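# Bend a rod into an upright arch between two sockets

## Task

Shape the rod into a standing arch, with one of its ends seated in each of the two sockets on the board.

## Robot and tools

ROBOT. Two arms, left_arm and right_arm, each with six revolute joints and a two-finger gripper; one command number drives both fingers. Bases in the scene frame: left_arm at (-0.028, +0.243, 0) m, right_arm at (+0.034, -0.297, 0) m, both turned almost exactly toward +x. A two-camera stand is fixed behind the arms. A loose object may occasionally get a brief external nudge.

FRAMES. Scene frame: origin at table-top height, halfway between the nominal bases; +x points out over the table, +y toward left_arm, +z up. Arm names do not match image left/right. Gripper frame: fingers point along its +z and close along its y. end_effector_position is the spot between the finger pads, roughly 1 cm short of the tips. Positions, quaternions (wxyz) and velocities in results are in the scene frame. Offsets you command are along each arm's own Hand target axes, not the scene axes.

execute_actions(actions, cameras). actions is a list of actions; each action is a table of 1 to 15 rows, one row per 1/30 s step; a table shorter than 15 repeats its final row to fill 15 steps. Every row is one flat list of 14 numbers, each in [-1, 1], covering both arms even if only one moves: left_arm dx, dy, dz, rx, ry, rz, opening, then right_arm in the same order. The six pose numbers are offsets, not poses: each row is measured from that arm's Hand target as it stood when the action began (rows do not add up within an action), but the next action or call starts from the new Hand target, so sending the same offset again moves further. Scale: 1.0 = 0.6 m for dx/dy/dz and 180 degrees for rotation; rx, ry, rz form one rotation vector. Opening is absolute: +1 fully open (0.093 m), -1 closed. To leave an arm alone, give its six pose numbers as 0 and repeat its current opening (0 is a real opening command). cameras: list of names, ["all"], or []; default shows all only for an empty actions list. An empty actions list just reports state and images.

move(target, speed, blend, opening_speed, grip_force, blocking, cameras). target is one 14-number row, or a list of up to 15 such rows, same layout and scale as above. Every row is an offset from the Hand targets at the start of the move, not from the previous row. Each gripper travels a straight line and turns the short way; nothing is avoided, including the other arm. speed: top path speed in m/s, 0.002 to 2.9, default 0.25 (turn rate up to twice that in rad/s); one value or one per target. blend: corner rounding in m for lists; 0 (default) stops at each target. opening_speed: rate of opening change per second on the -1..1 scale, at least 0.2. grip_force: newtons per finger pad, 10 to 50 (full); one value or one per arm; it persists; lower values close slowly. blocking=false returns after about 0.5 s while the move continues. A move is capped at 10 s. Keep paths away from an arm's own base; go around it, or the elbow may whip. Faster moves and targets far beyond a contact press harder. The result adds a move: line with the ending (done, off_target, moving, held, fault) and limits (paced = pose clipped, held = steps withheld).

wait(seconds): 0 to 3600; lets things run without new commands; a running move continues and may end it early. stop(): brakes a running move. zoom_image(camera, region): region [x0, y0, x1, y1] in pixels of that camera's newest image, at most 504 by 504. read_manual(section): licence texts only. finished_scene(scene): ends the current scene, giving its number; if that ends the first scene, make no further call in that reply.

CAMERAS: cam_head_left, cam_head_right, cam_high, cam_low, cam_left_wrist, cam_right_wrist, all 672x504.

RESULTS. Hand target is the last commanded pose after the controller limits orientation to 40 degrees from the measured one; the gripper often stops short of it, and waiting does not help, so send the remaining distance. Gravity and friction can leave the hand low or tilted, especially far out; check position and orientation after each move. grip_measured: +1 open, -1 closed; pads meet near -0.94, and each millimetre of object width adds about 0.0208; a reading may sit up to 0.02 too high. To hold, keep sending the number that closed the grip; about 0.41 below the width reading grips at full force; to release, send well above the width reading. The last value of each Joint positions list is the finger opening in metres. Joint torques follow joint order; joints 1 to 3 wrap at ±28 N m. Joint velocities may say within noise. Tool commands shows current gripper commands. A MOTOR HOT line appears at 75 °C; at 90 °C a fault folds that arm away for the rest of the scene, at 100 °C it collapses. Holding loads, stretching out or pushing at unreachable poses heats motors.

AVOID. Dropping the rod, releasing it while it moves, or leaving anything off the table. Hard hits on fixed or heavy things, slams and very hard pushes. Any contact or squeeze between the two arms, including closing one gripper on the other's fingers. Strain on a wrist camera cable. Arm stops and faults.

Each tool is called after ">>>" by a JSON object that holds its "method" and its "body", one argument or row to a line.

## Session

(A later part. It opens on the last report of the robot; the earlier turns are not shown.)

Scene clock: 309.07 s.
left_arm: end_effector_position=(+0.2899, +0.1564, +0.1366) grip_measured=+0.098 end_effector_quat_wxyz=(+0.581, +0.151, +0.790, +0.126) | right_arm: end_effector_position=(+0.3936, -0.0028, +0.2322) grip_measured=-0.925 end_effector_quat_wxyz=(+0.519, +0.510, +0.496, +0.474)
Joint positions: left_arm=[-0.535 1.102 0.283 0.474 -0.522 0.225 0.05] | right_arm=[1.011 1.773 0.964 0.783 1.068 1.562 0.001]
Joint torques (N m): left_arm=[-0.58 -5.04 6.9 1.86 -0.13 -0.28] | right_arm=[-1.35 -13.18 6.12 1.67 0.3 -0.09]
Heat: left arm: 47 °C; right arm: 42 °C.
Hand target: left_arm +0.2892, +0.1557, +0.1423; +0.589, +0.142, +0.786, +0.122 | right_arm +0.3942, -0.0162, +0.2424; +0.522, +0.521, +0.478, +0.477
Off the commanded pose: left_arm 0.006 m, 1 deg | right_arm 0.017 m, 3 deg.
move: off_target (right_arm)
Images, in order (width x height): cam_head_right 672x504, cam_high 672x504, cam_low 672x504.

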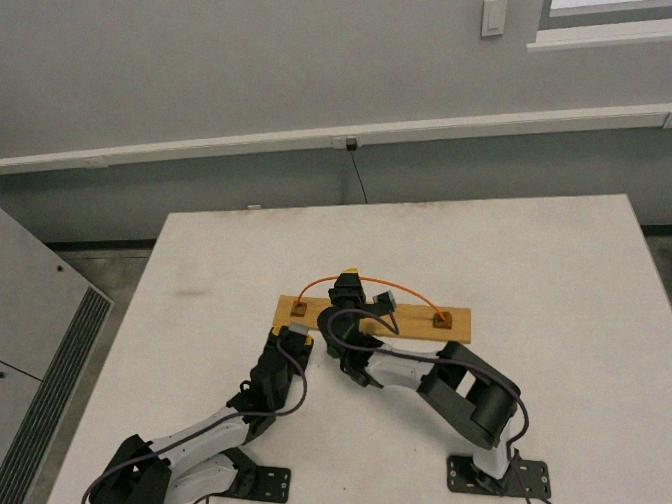

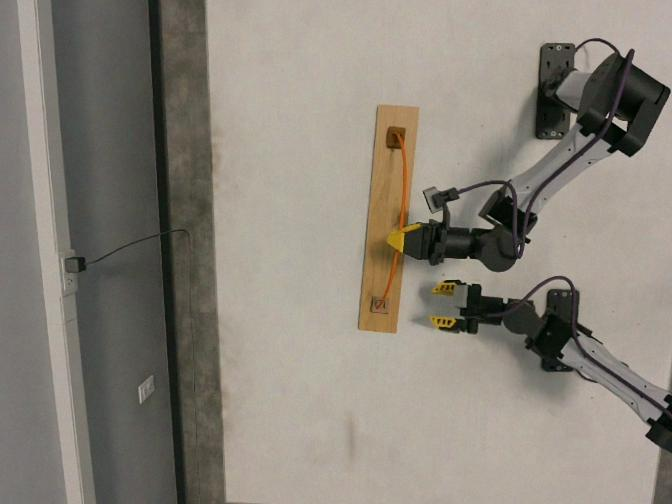

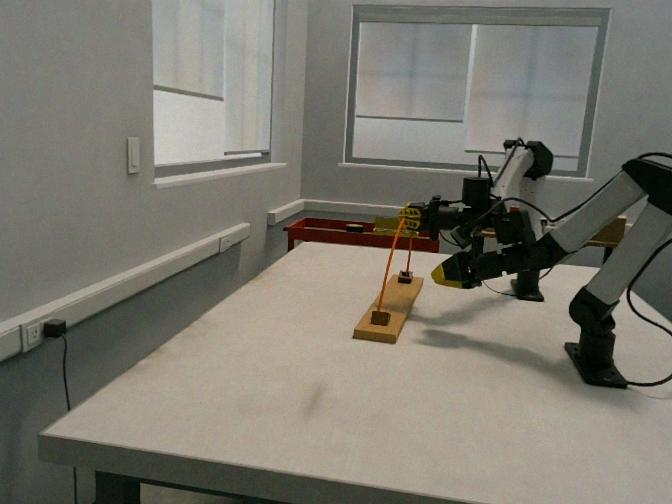

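>>> {"method": "move", "body": {
  "target": [0,0,0,0,0,0,0.1,-0.02,0.0,0.012,0,0,-0.05,-1],
  "speed": 0.06,
  "cameras": ["cam_high","cam_head_right","cam_right_wrist"]
}}

>>> {"method": "zoom_image", "body": {
  "camera": "cam_high",
  "region": [330, 100, 450, 350]
}}

>>> {"method": "zoom_image", "body": {
  "camera": "cam_head_right",
  "region": [260, 230, 480, 350]
}}

Scene clock: 323.23 s.
left_arm: end_effector_position=(+0.2899, +0.1564, +0.1366) grip_measured=+0.098 end_effector_quat_wxyz=(+0.581, +0.151, +0.790, +0.126) | right_arm: end_effector_position=(+0.4001, -0.0158, +0.2321) grip_measured=-0.925 end_effector_quat_wxyz=(+0.546, +0.480, +0.527, +0.441)
Joint positions: left_arm=[-0.535 1.102 0.283 0.474 -0.522 0.225 0.05] | right_arm=[0.976 1.747 0.935 0.783 1.035 1.443 0.001]
Joint torques (N m): left_arm=[-0.58 -5.03 6.9 1.86 -0.13 -0.28] | right_arm=[-1.32 -12.94 6.11 1.7 0.29 -0.46]
Heat: left arm: 47 °C; right arm: 45 °C.
Hand target: left_arm +0.2892, +0.1557, +0.1423; +0.589, +0.142, +0.786, +0.122 | right_arm +0.4003, -0.0288, +0.2421; +0.558, +0.482, +0.518, +0.434
Off the commanded pose: left_arm 0.006 m, 1 deg | right_arm 0.017 m, 2 deg.
move: off_target (right_arm)
Images, in order (width x height): cam_head_right 672x504, cam_high 672x504, cam_right_wrist 672x504.

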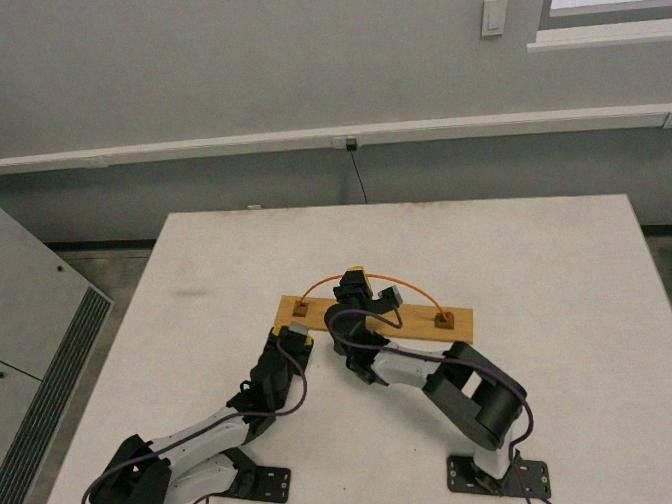

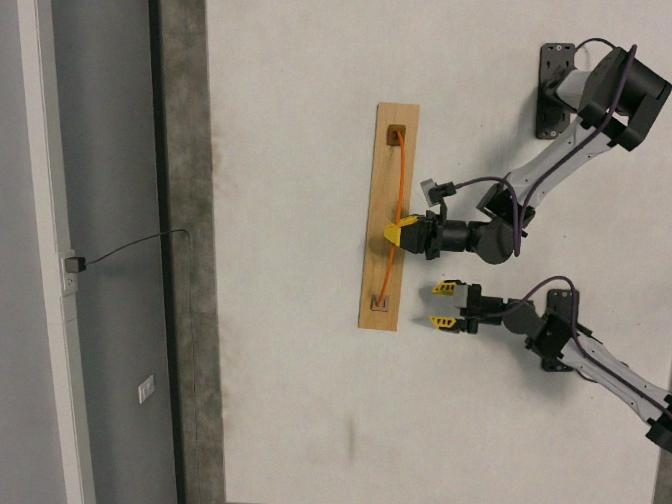

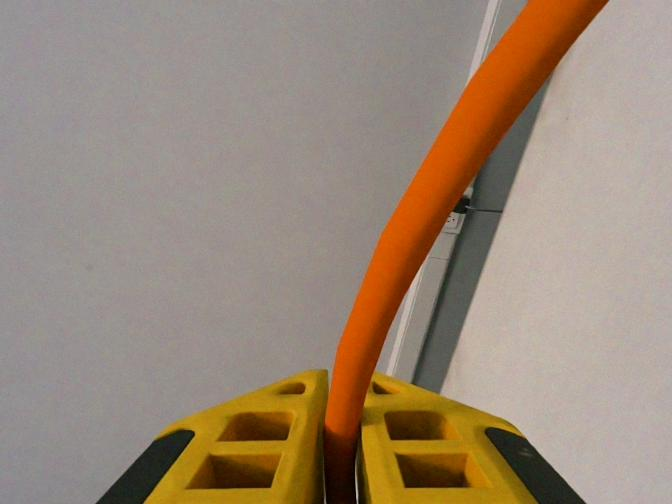

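Scaled by 2.016 from the camera's image (finer frame: 960x720).

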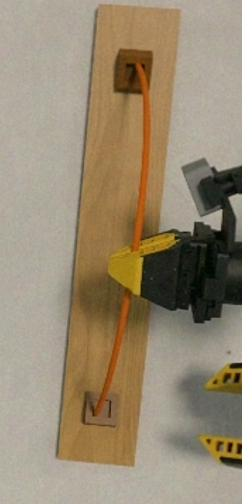

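Scaled by 2.291 from the camera's image (finer frame: 960x720).

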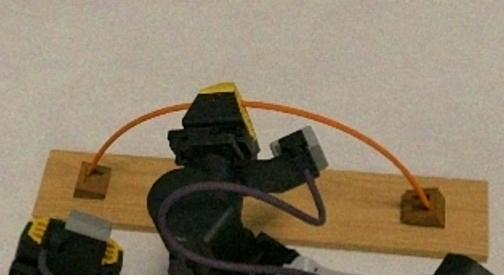

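>>> {"method": "move", "body": {
  "target": [
    [0,0,0,0,0,0,0.1,0.0185,-0.011,0,0,0,0,-1],
    [0,0,0,0,0,0,0.1,0.0185,-0.011,0,0,0,0,-0.6]
  ],
  "speed": 0.06,
  "opening_speed": 0.25,
  "cameras": ["cam_high","cam_head_right","cam_right_wrist"]
}}

>>> {"method": "zoom_image", "body": {
  "camera": "cam_high",
  "region": [330, 100, 450, 350]
}}

>>> {"method": "zoom_image", "body": {
  "camera": "cam_head_right",
  "region": [260, 230, 480, 350]
}}

Scene clock: 333.13 s.
left_arm: end_effector_position=(+0.2899, +0.1564, +0.1366) grip_measured=+0.098 end_effector_quat_wxyz=(+0.581, +0.151, +0.790, +0.126) | right_arm: end_effector_position=(+0.4000, -0.0177, +0.2349) grip_measured=-0.602 end_effector_quat_wxyz=(+0.552, +0.479, +0.523, +0.438)
Joint positions: left_arm=[-0.535 1.102 0.283 0.474 -0.522 0.225 0.05] | right_arm=[0.976 1.747 0.935 0.8 1.046 1.423 0.016]
Joint torques (N m): left_arm=[-0.59 -5.04 6.9 1.86 -0.13 -0.28] | right_arm=[-0.09 -8.31 7.72 1.81 0.32 -0.24]
Heat: left arm: 46 °C; right arm: 46 °C.
Hand target: left_arm +0.2892, +0.1557, +0.1423; +0.589, +0.142, +0.786, +0.122 | right_arm +0.4012, -0.0189, +0.2341; +0.558, +0.482, +0.517, +0.435
Off the commanded pose: left_arm 0.006 m, 1 deg | right_arm 0.002 m, 1 deg.
move: done
Images, in order (width x height): cam_head_right 672x504, cam_high 672x504, cam_right_wrist 672x504.

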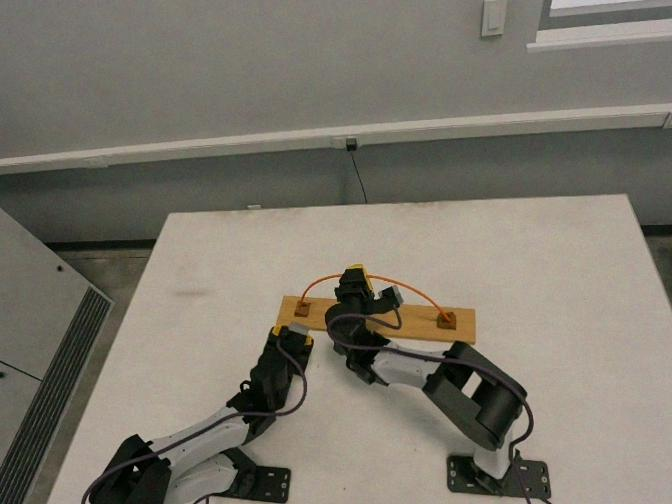

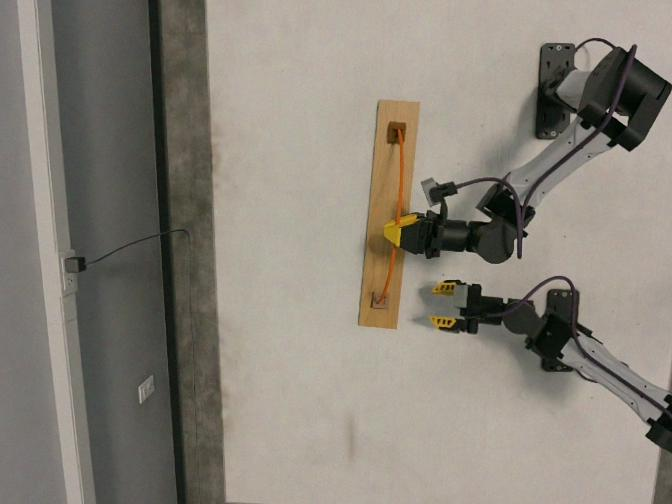

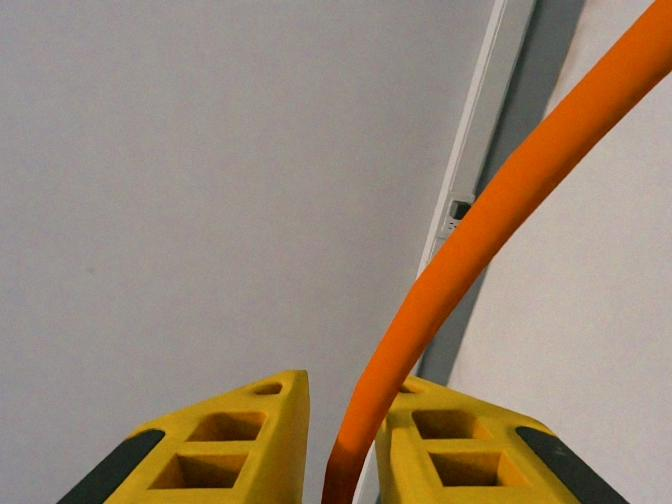

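Scaled by 2.016 from the camera's image (finer frame: 960x720).

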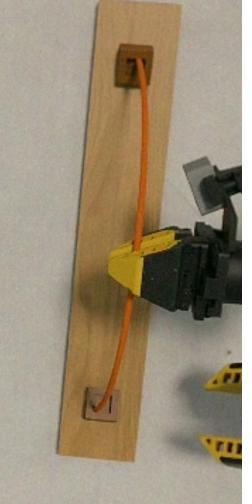

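Scaled by 2.291 from the camera's image (finer frame: 960x720).

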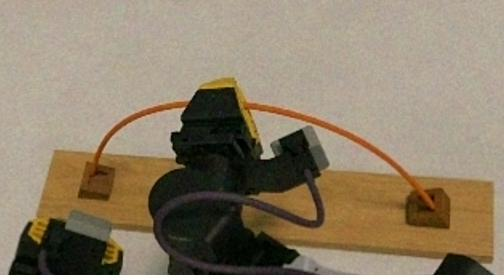

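>>> {"method": "move", "body": {
  "target": [0,0,0,0,0,0,0.1,0,0,0,0,0,0,-0.1],
  "opening_speed": 0.25,
  "cameras": ["cam_high","cam_head_right","cam_right_wrist"]
}}

>>> {"method": "zoom_image", "body": {
  "camera": "cam_high",
  "region": [330, 100, 450, 350]
}}

>>> {"method": "zoom_image", "body": {
  "camera": "cam_head_right",
  "region": [260, 230, 480, 350]
}}

Scene clock: 340.57 s.
left_arm: end_effector_position=(+0.2899, +0.1564, +0.1366) grip_measured=+0.098 end_effector_quat_wxyz=(+0.581, +0.151, +0.790, +0.126) | right_arm: end_effector_position=(+0.3999, -0.0177, +0.2350) grip_measured=-0.102 end_effector_quat_wxyz=(+0.552, +0.479, +0.523, +0.438)
Joint positions: left_arm=[-0.535 1.102 0.283 0.474 -0.522 0.225 0.05] | right_arm=[0.976 1.747 0.935 0.8 1.046 1.422 0.04]
Joint torques (N m): left_arm=[-0.58 -5.04 6.9 1.86 -0.13 -0.29] | right_arm=[-0.06 -8.34 7.71 1.8 0.3 -0.25]
Heat: left arm: 46 °C; right arm: 45 °C.
Hand target: left_arm +0.2892, +0.1557, +0.1423; +0.589, +0.142, +0.786, +0.122 | right_arm +0.4012, -0.0189, +0.2340; +0.558, +0.482, +0.517, +0.435
Off the commanded pose: left_arm 0.006 m, 1 deg | right_arm 0.002 m, 1 deg.
move: done
Images, in order (width x height): cam_head_right 672x504, cam_high 672x504, cam_right_wrist 672x504.

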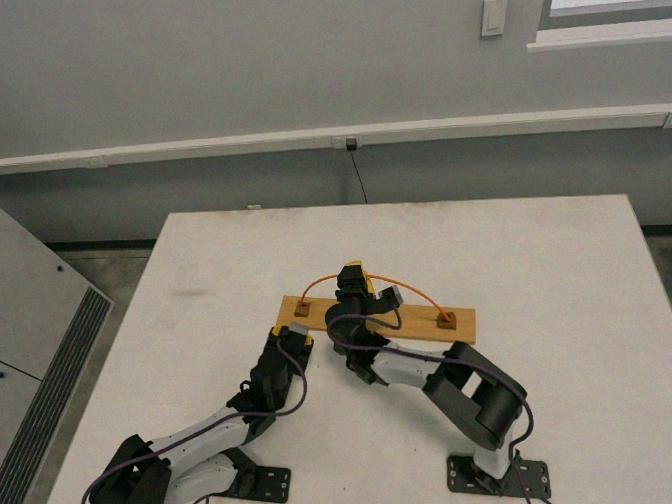

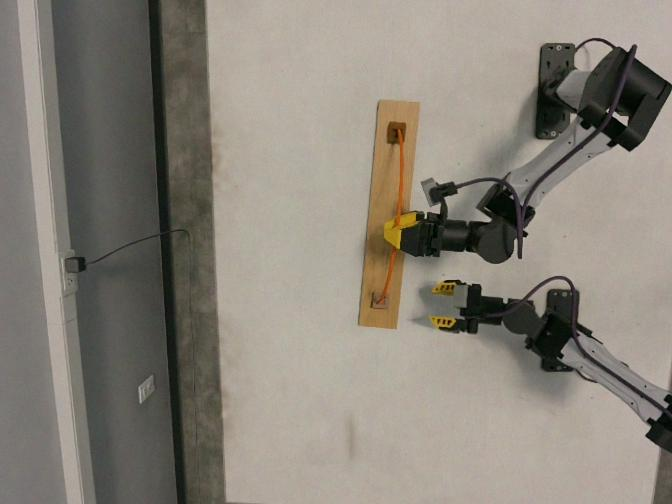

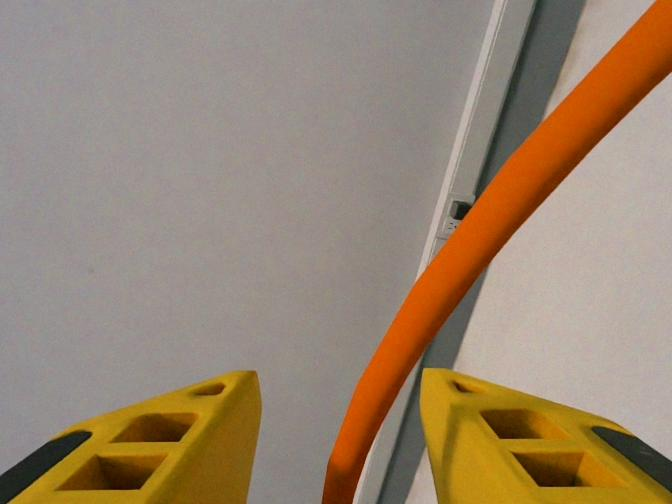

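Scaled by 2.016 from the camera's image (finer frame: 960x720).

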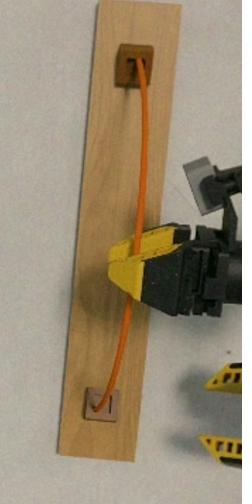

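Scaled by 2.291 from the camera's image (finer frame: 960x720).

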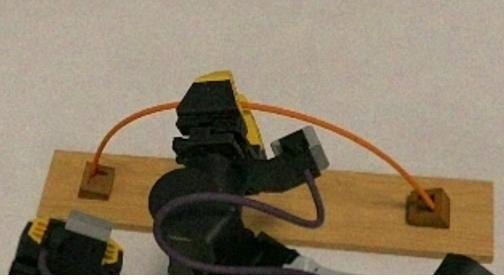

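>>> {"method": "move", "body": {
  "target": [0,0,0,0,0,0,0.1,0,0,-0.2,0,0,0,-0.1],
  "speed": 0.09,
  "cameras": ["cam_high","cam_head_right","cam_low","cam_head_left","cam_right_wrist"]
}}

>>> {"method": "zoom_image", "body": {
  "camera": "cam_high",
  "region": [360, 275, 400, 325]
}}

>>> {"method": "zoom_image", "body": {
  "camera": "cam_head_right",
  "region": [260, 230, 480, 350]
}}

>>> {"method": "zoom_image", "body": {
  "camera": "cam_low",
  "region": [340, 190, 450, 350]
}}

Scene clock: 348.17 s.
left_arm: end_effector_position=(+0.2899, +0.1564, +0.1366) grip_measured=+0.098 end_effector_quat_wxyz=(+0.581, +0.151, +0.790, +0.126) | right_arm: end_effector_position=(+0.2852, -0.0011, +0.2261) grip_measured=-0.101 end_effector_quat_wxyz=(+0.560, +0.470, +0.533, +0.427)
Joint positions: left_arm=[-0.535 1.102 0.283 0.474 -0.522 0.225 0.05] | right_arm=[1.309 1.644 0.788 0.807 1.379 1.422 0.04]
Joint torques (N m): left_arm=[-0.58 -5.03 6.9 1.86 -0.13 -0.28] | right_arm=[0.53 -10.71 5.97 1.6 0.39 -0.15]
Heat: left arm: 46 °C; right arm: 45 °C.
Hand target: left_arm +0.2892, +0.1557, +0.1423; +0.589, +0.142, +0.786, +0.122 | right_arm +0.2817, -0.0083, +0.2341; +0.558, +0.482, +0.517, +0.435
Off the commanded pose: left_arm 0.006 m, 1 deg | right_arm 0.011 m, 2 deg.
move: off_target (right_arm)
Images, in order (width x height): cam_head_left 672x504, cam_head_right 672x504, cam_high 672x504, cam_low 672x504, cam_right_wrist 672x504.

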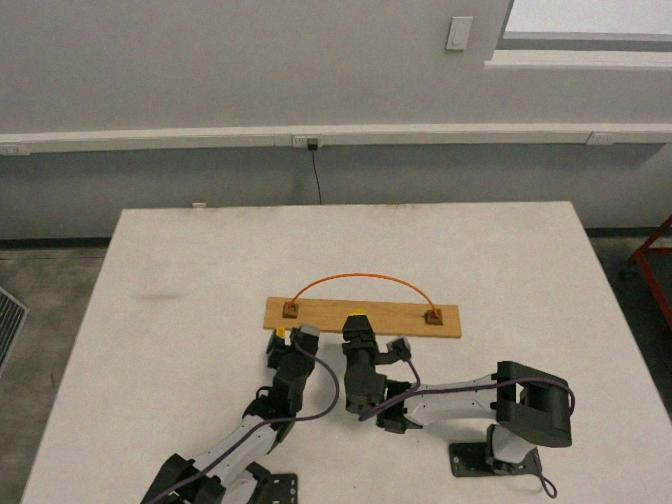

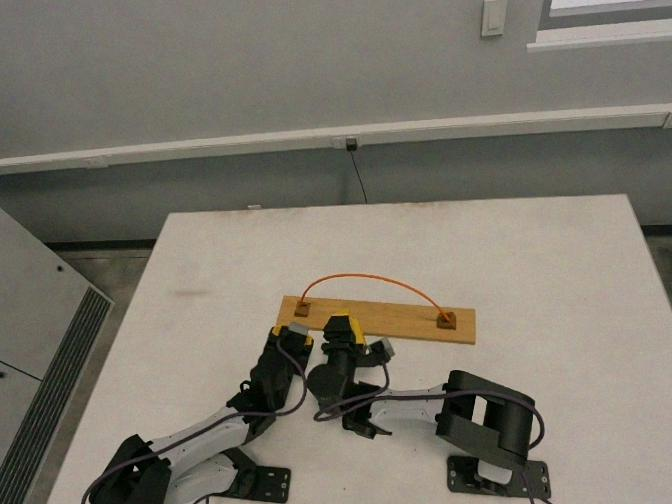

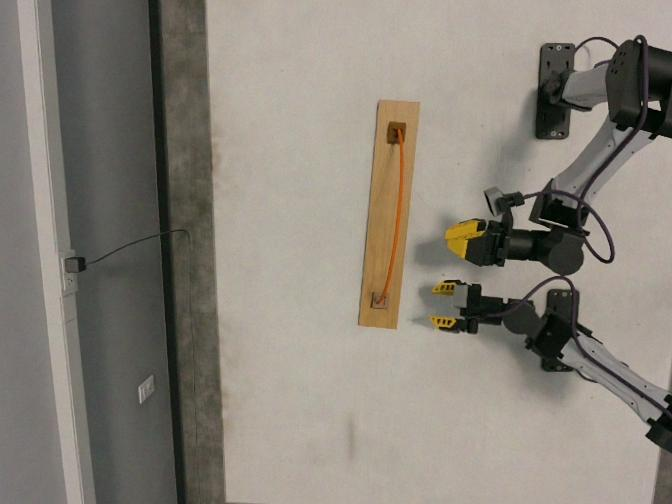

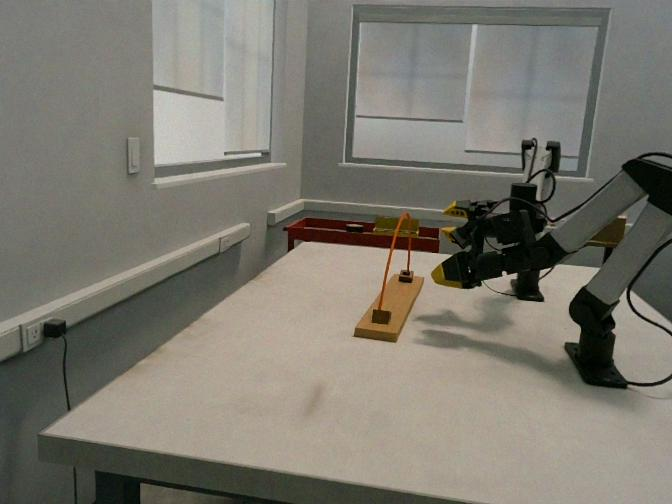

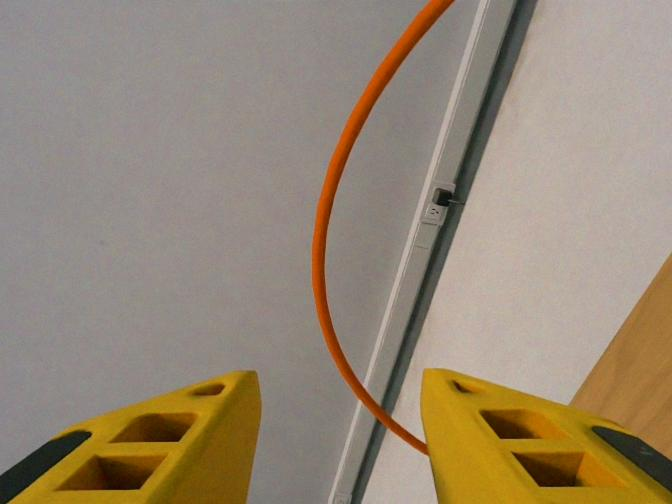

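Scaled by 10.080 from the camera's image (finer frame: 960x720).

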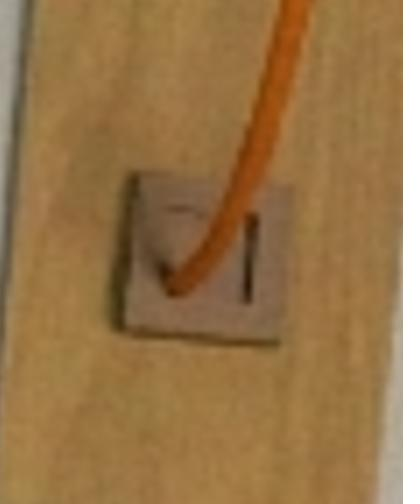

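Scaled by 2.291 from the camera's image (finer frame: 960x720).

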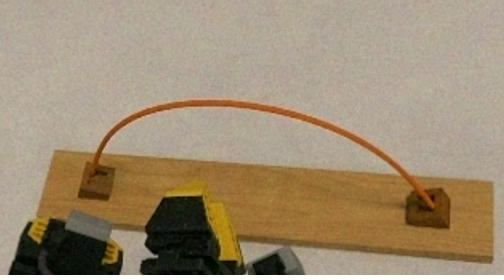

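Scaled by 3.150 from the camera's image (finer frame: 960x720).

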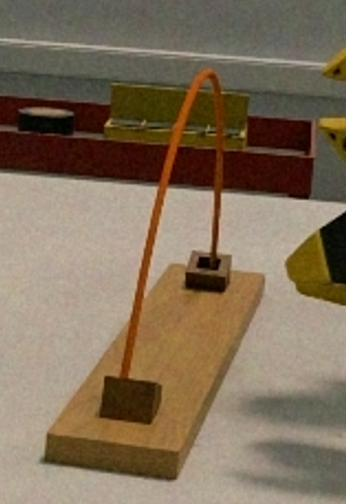

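>>> {"method": "finished_scene", "body": {
  "scene": 3
}}

The scene is finished: the task was done.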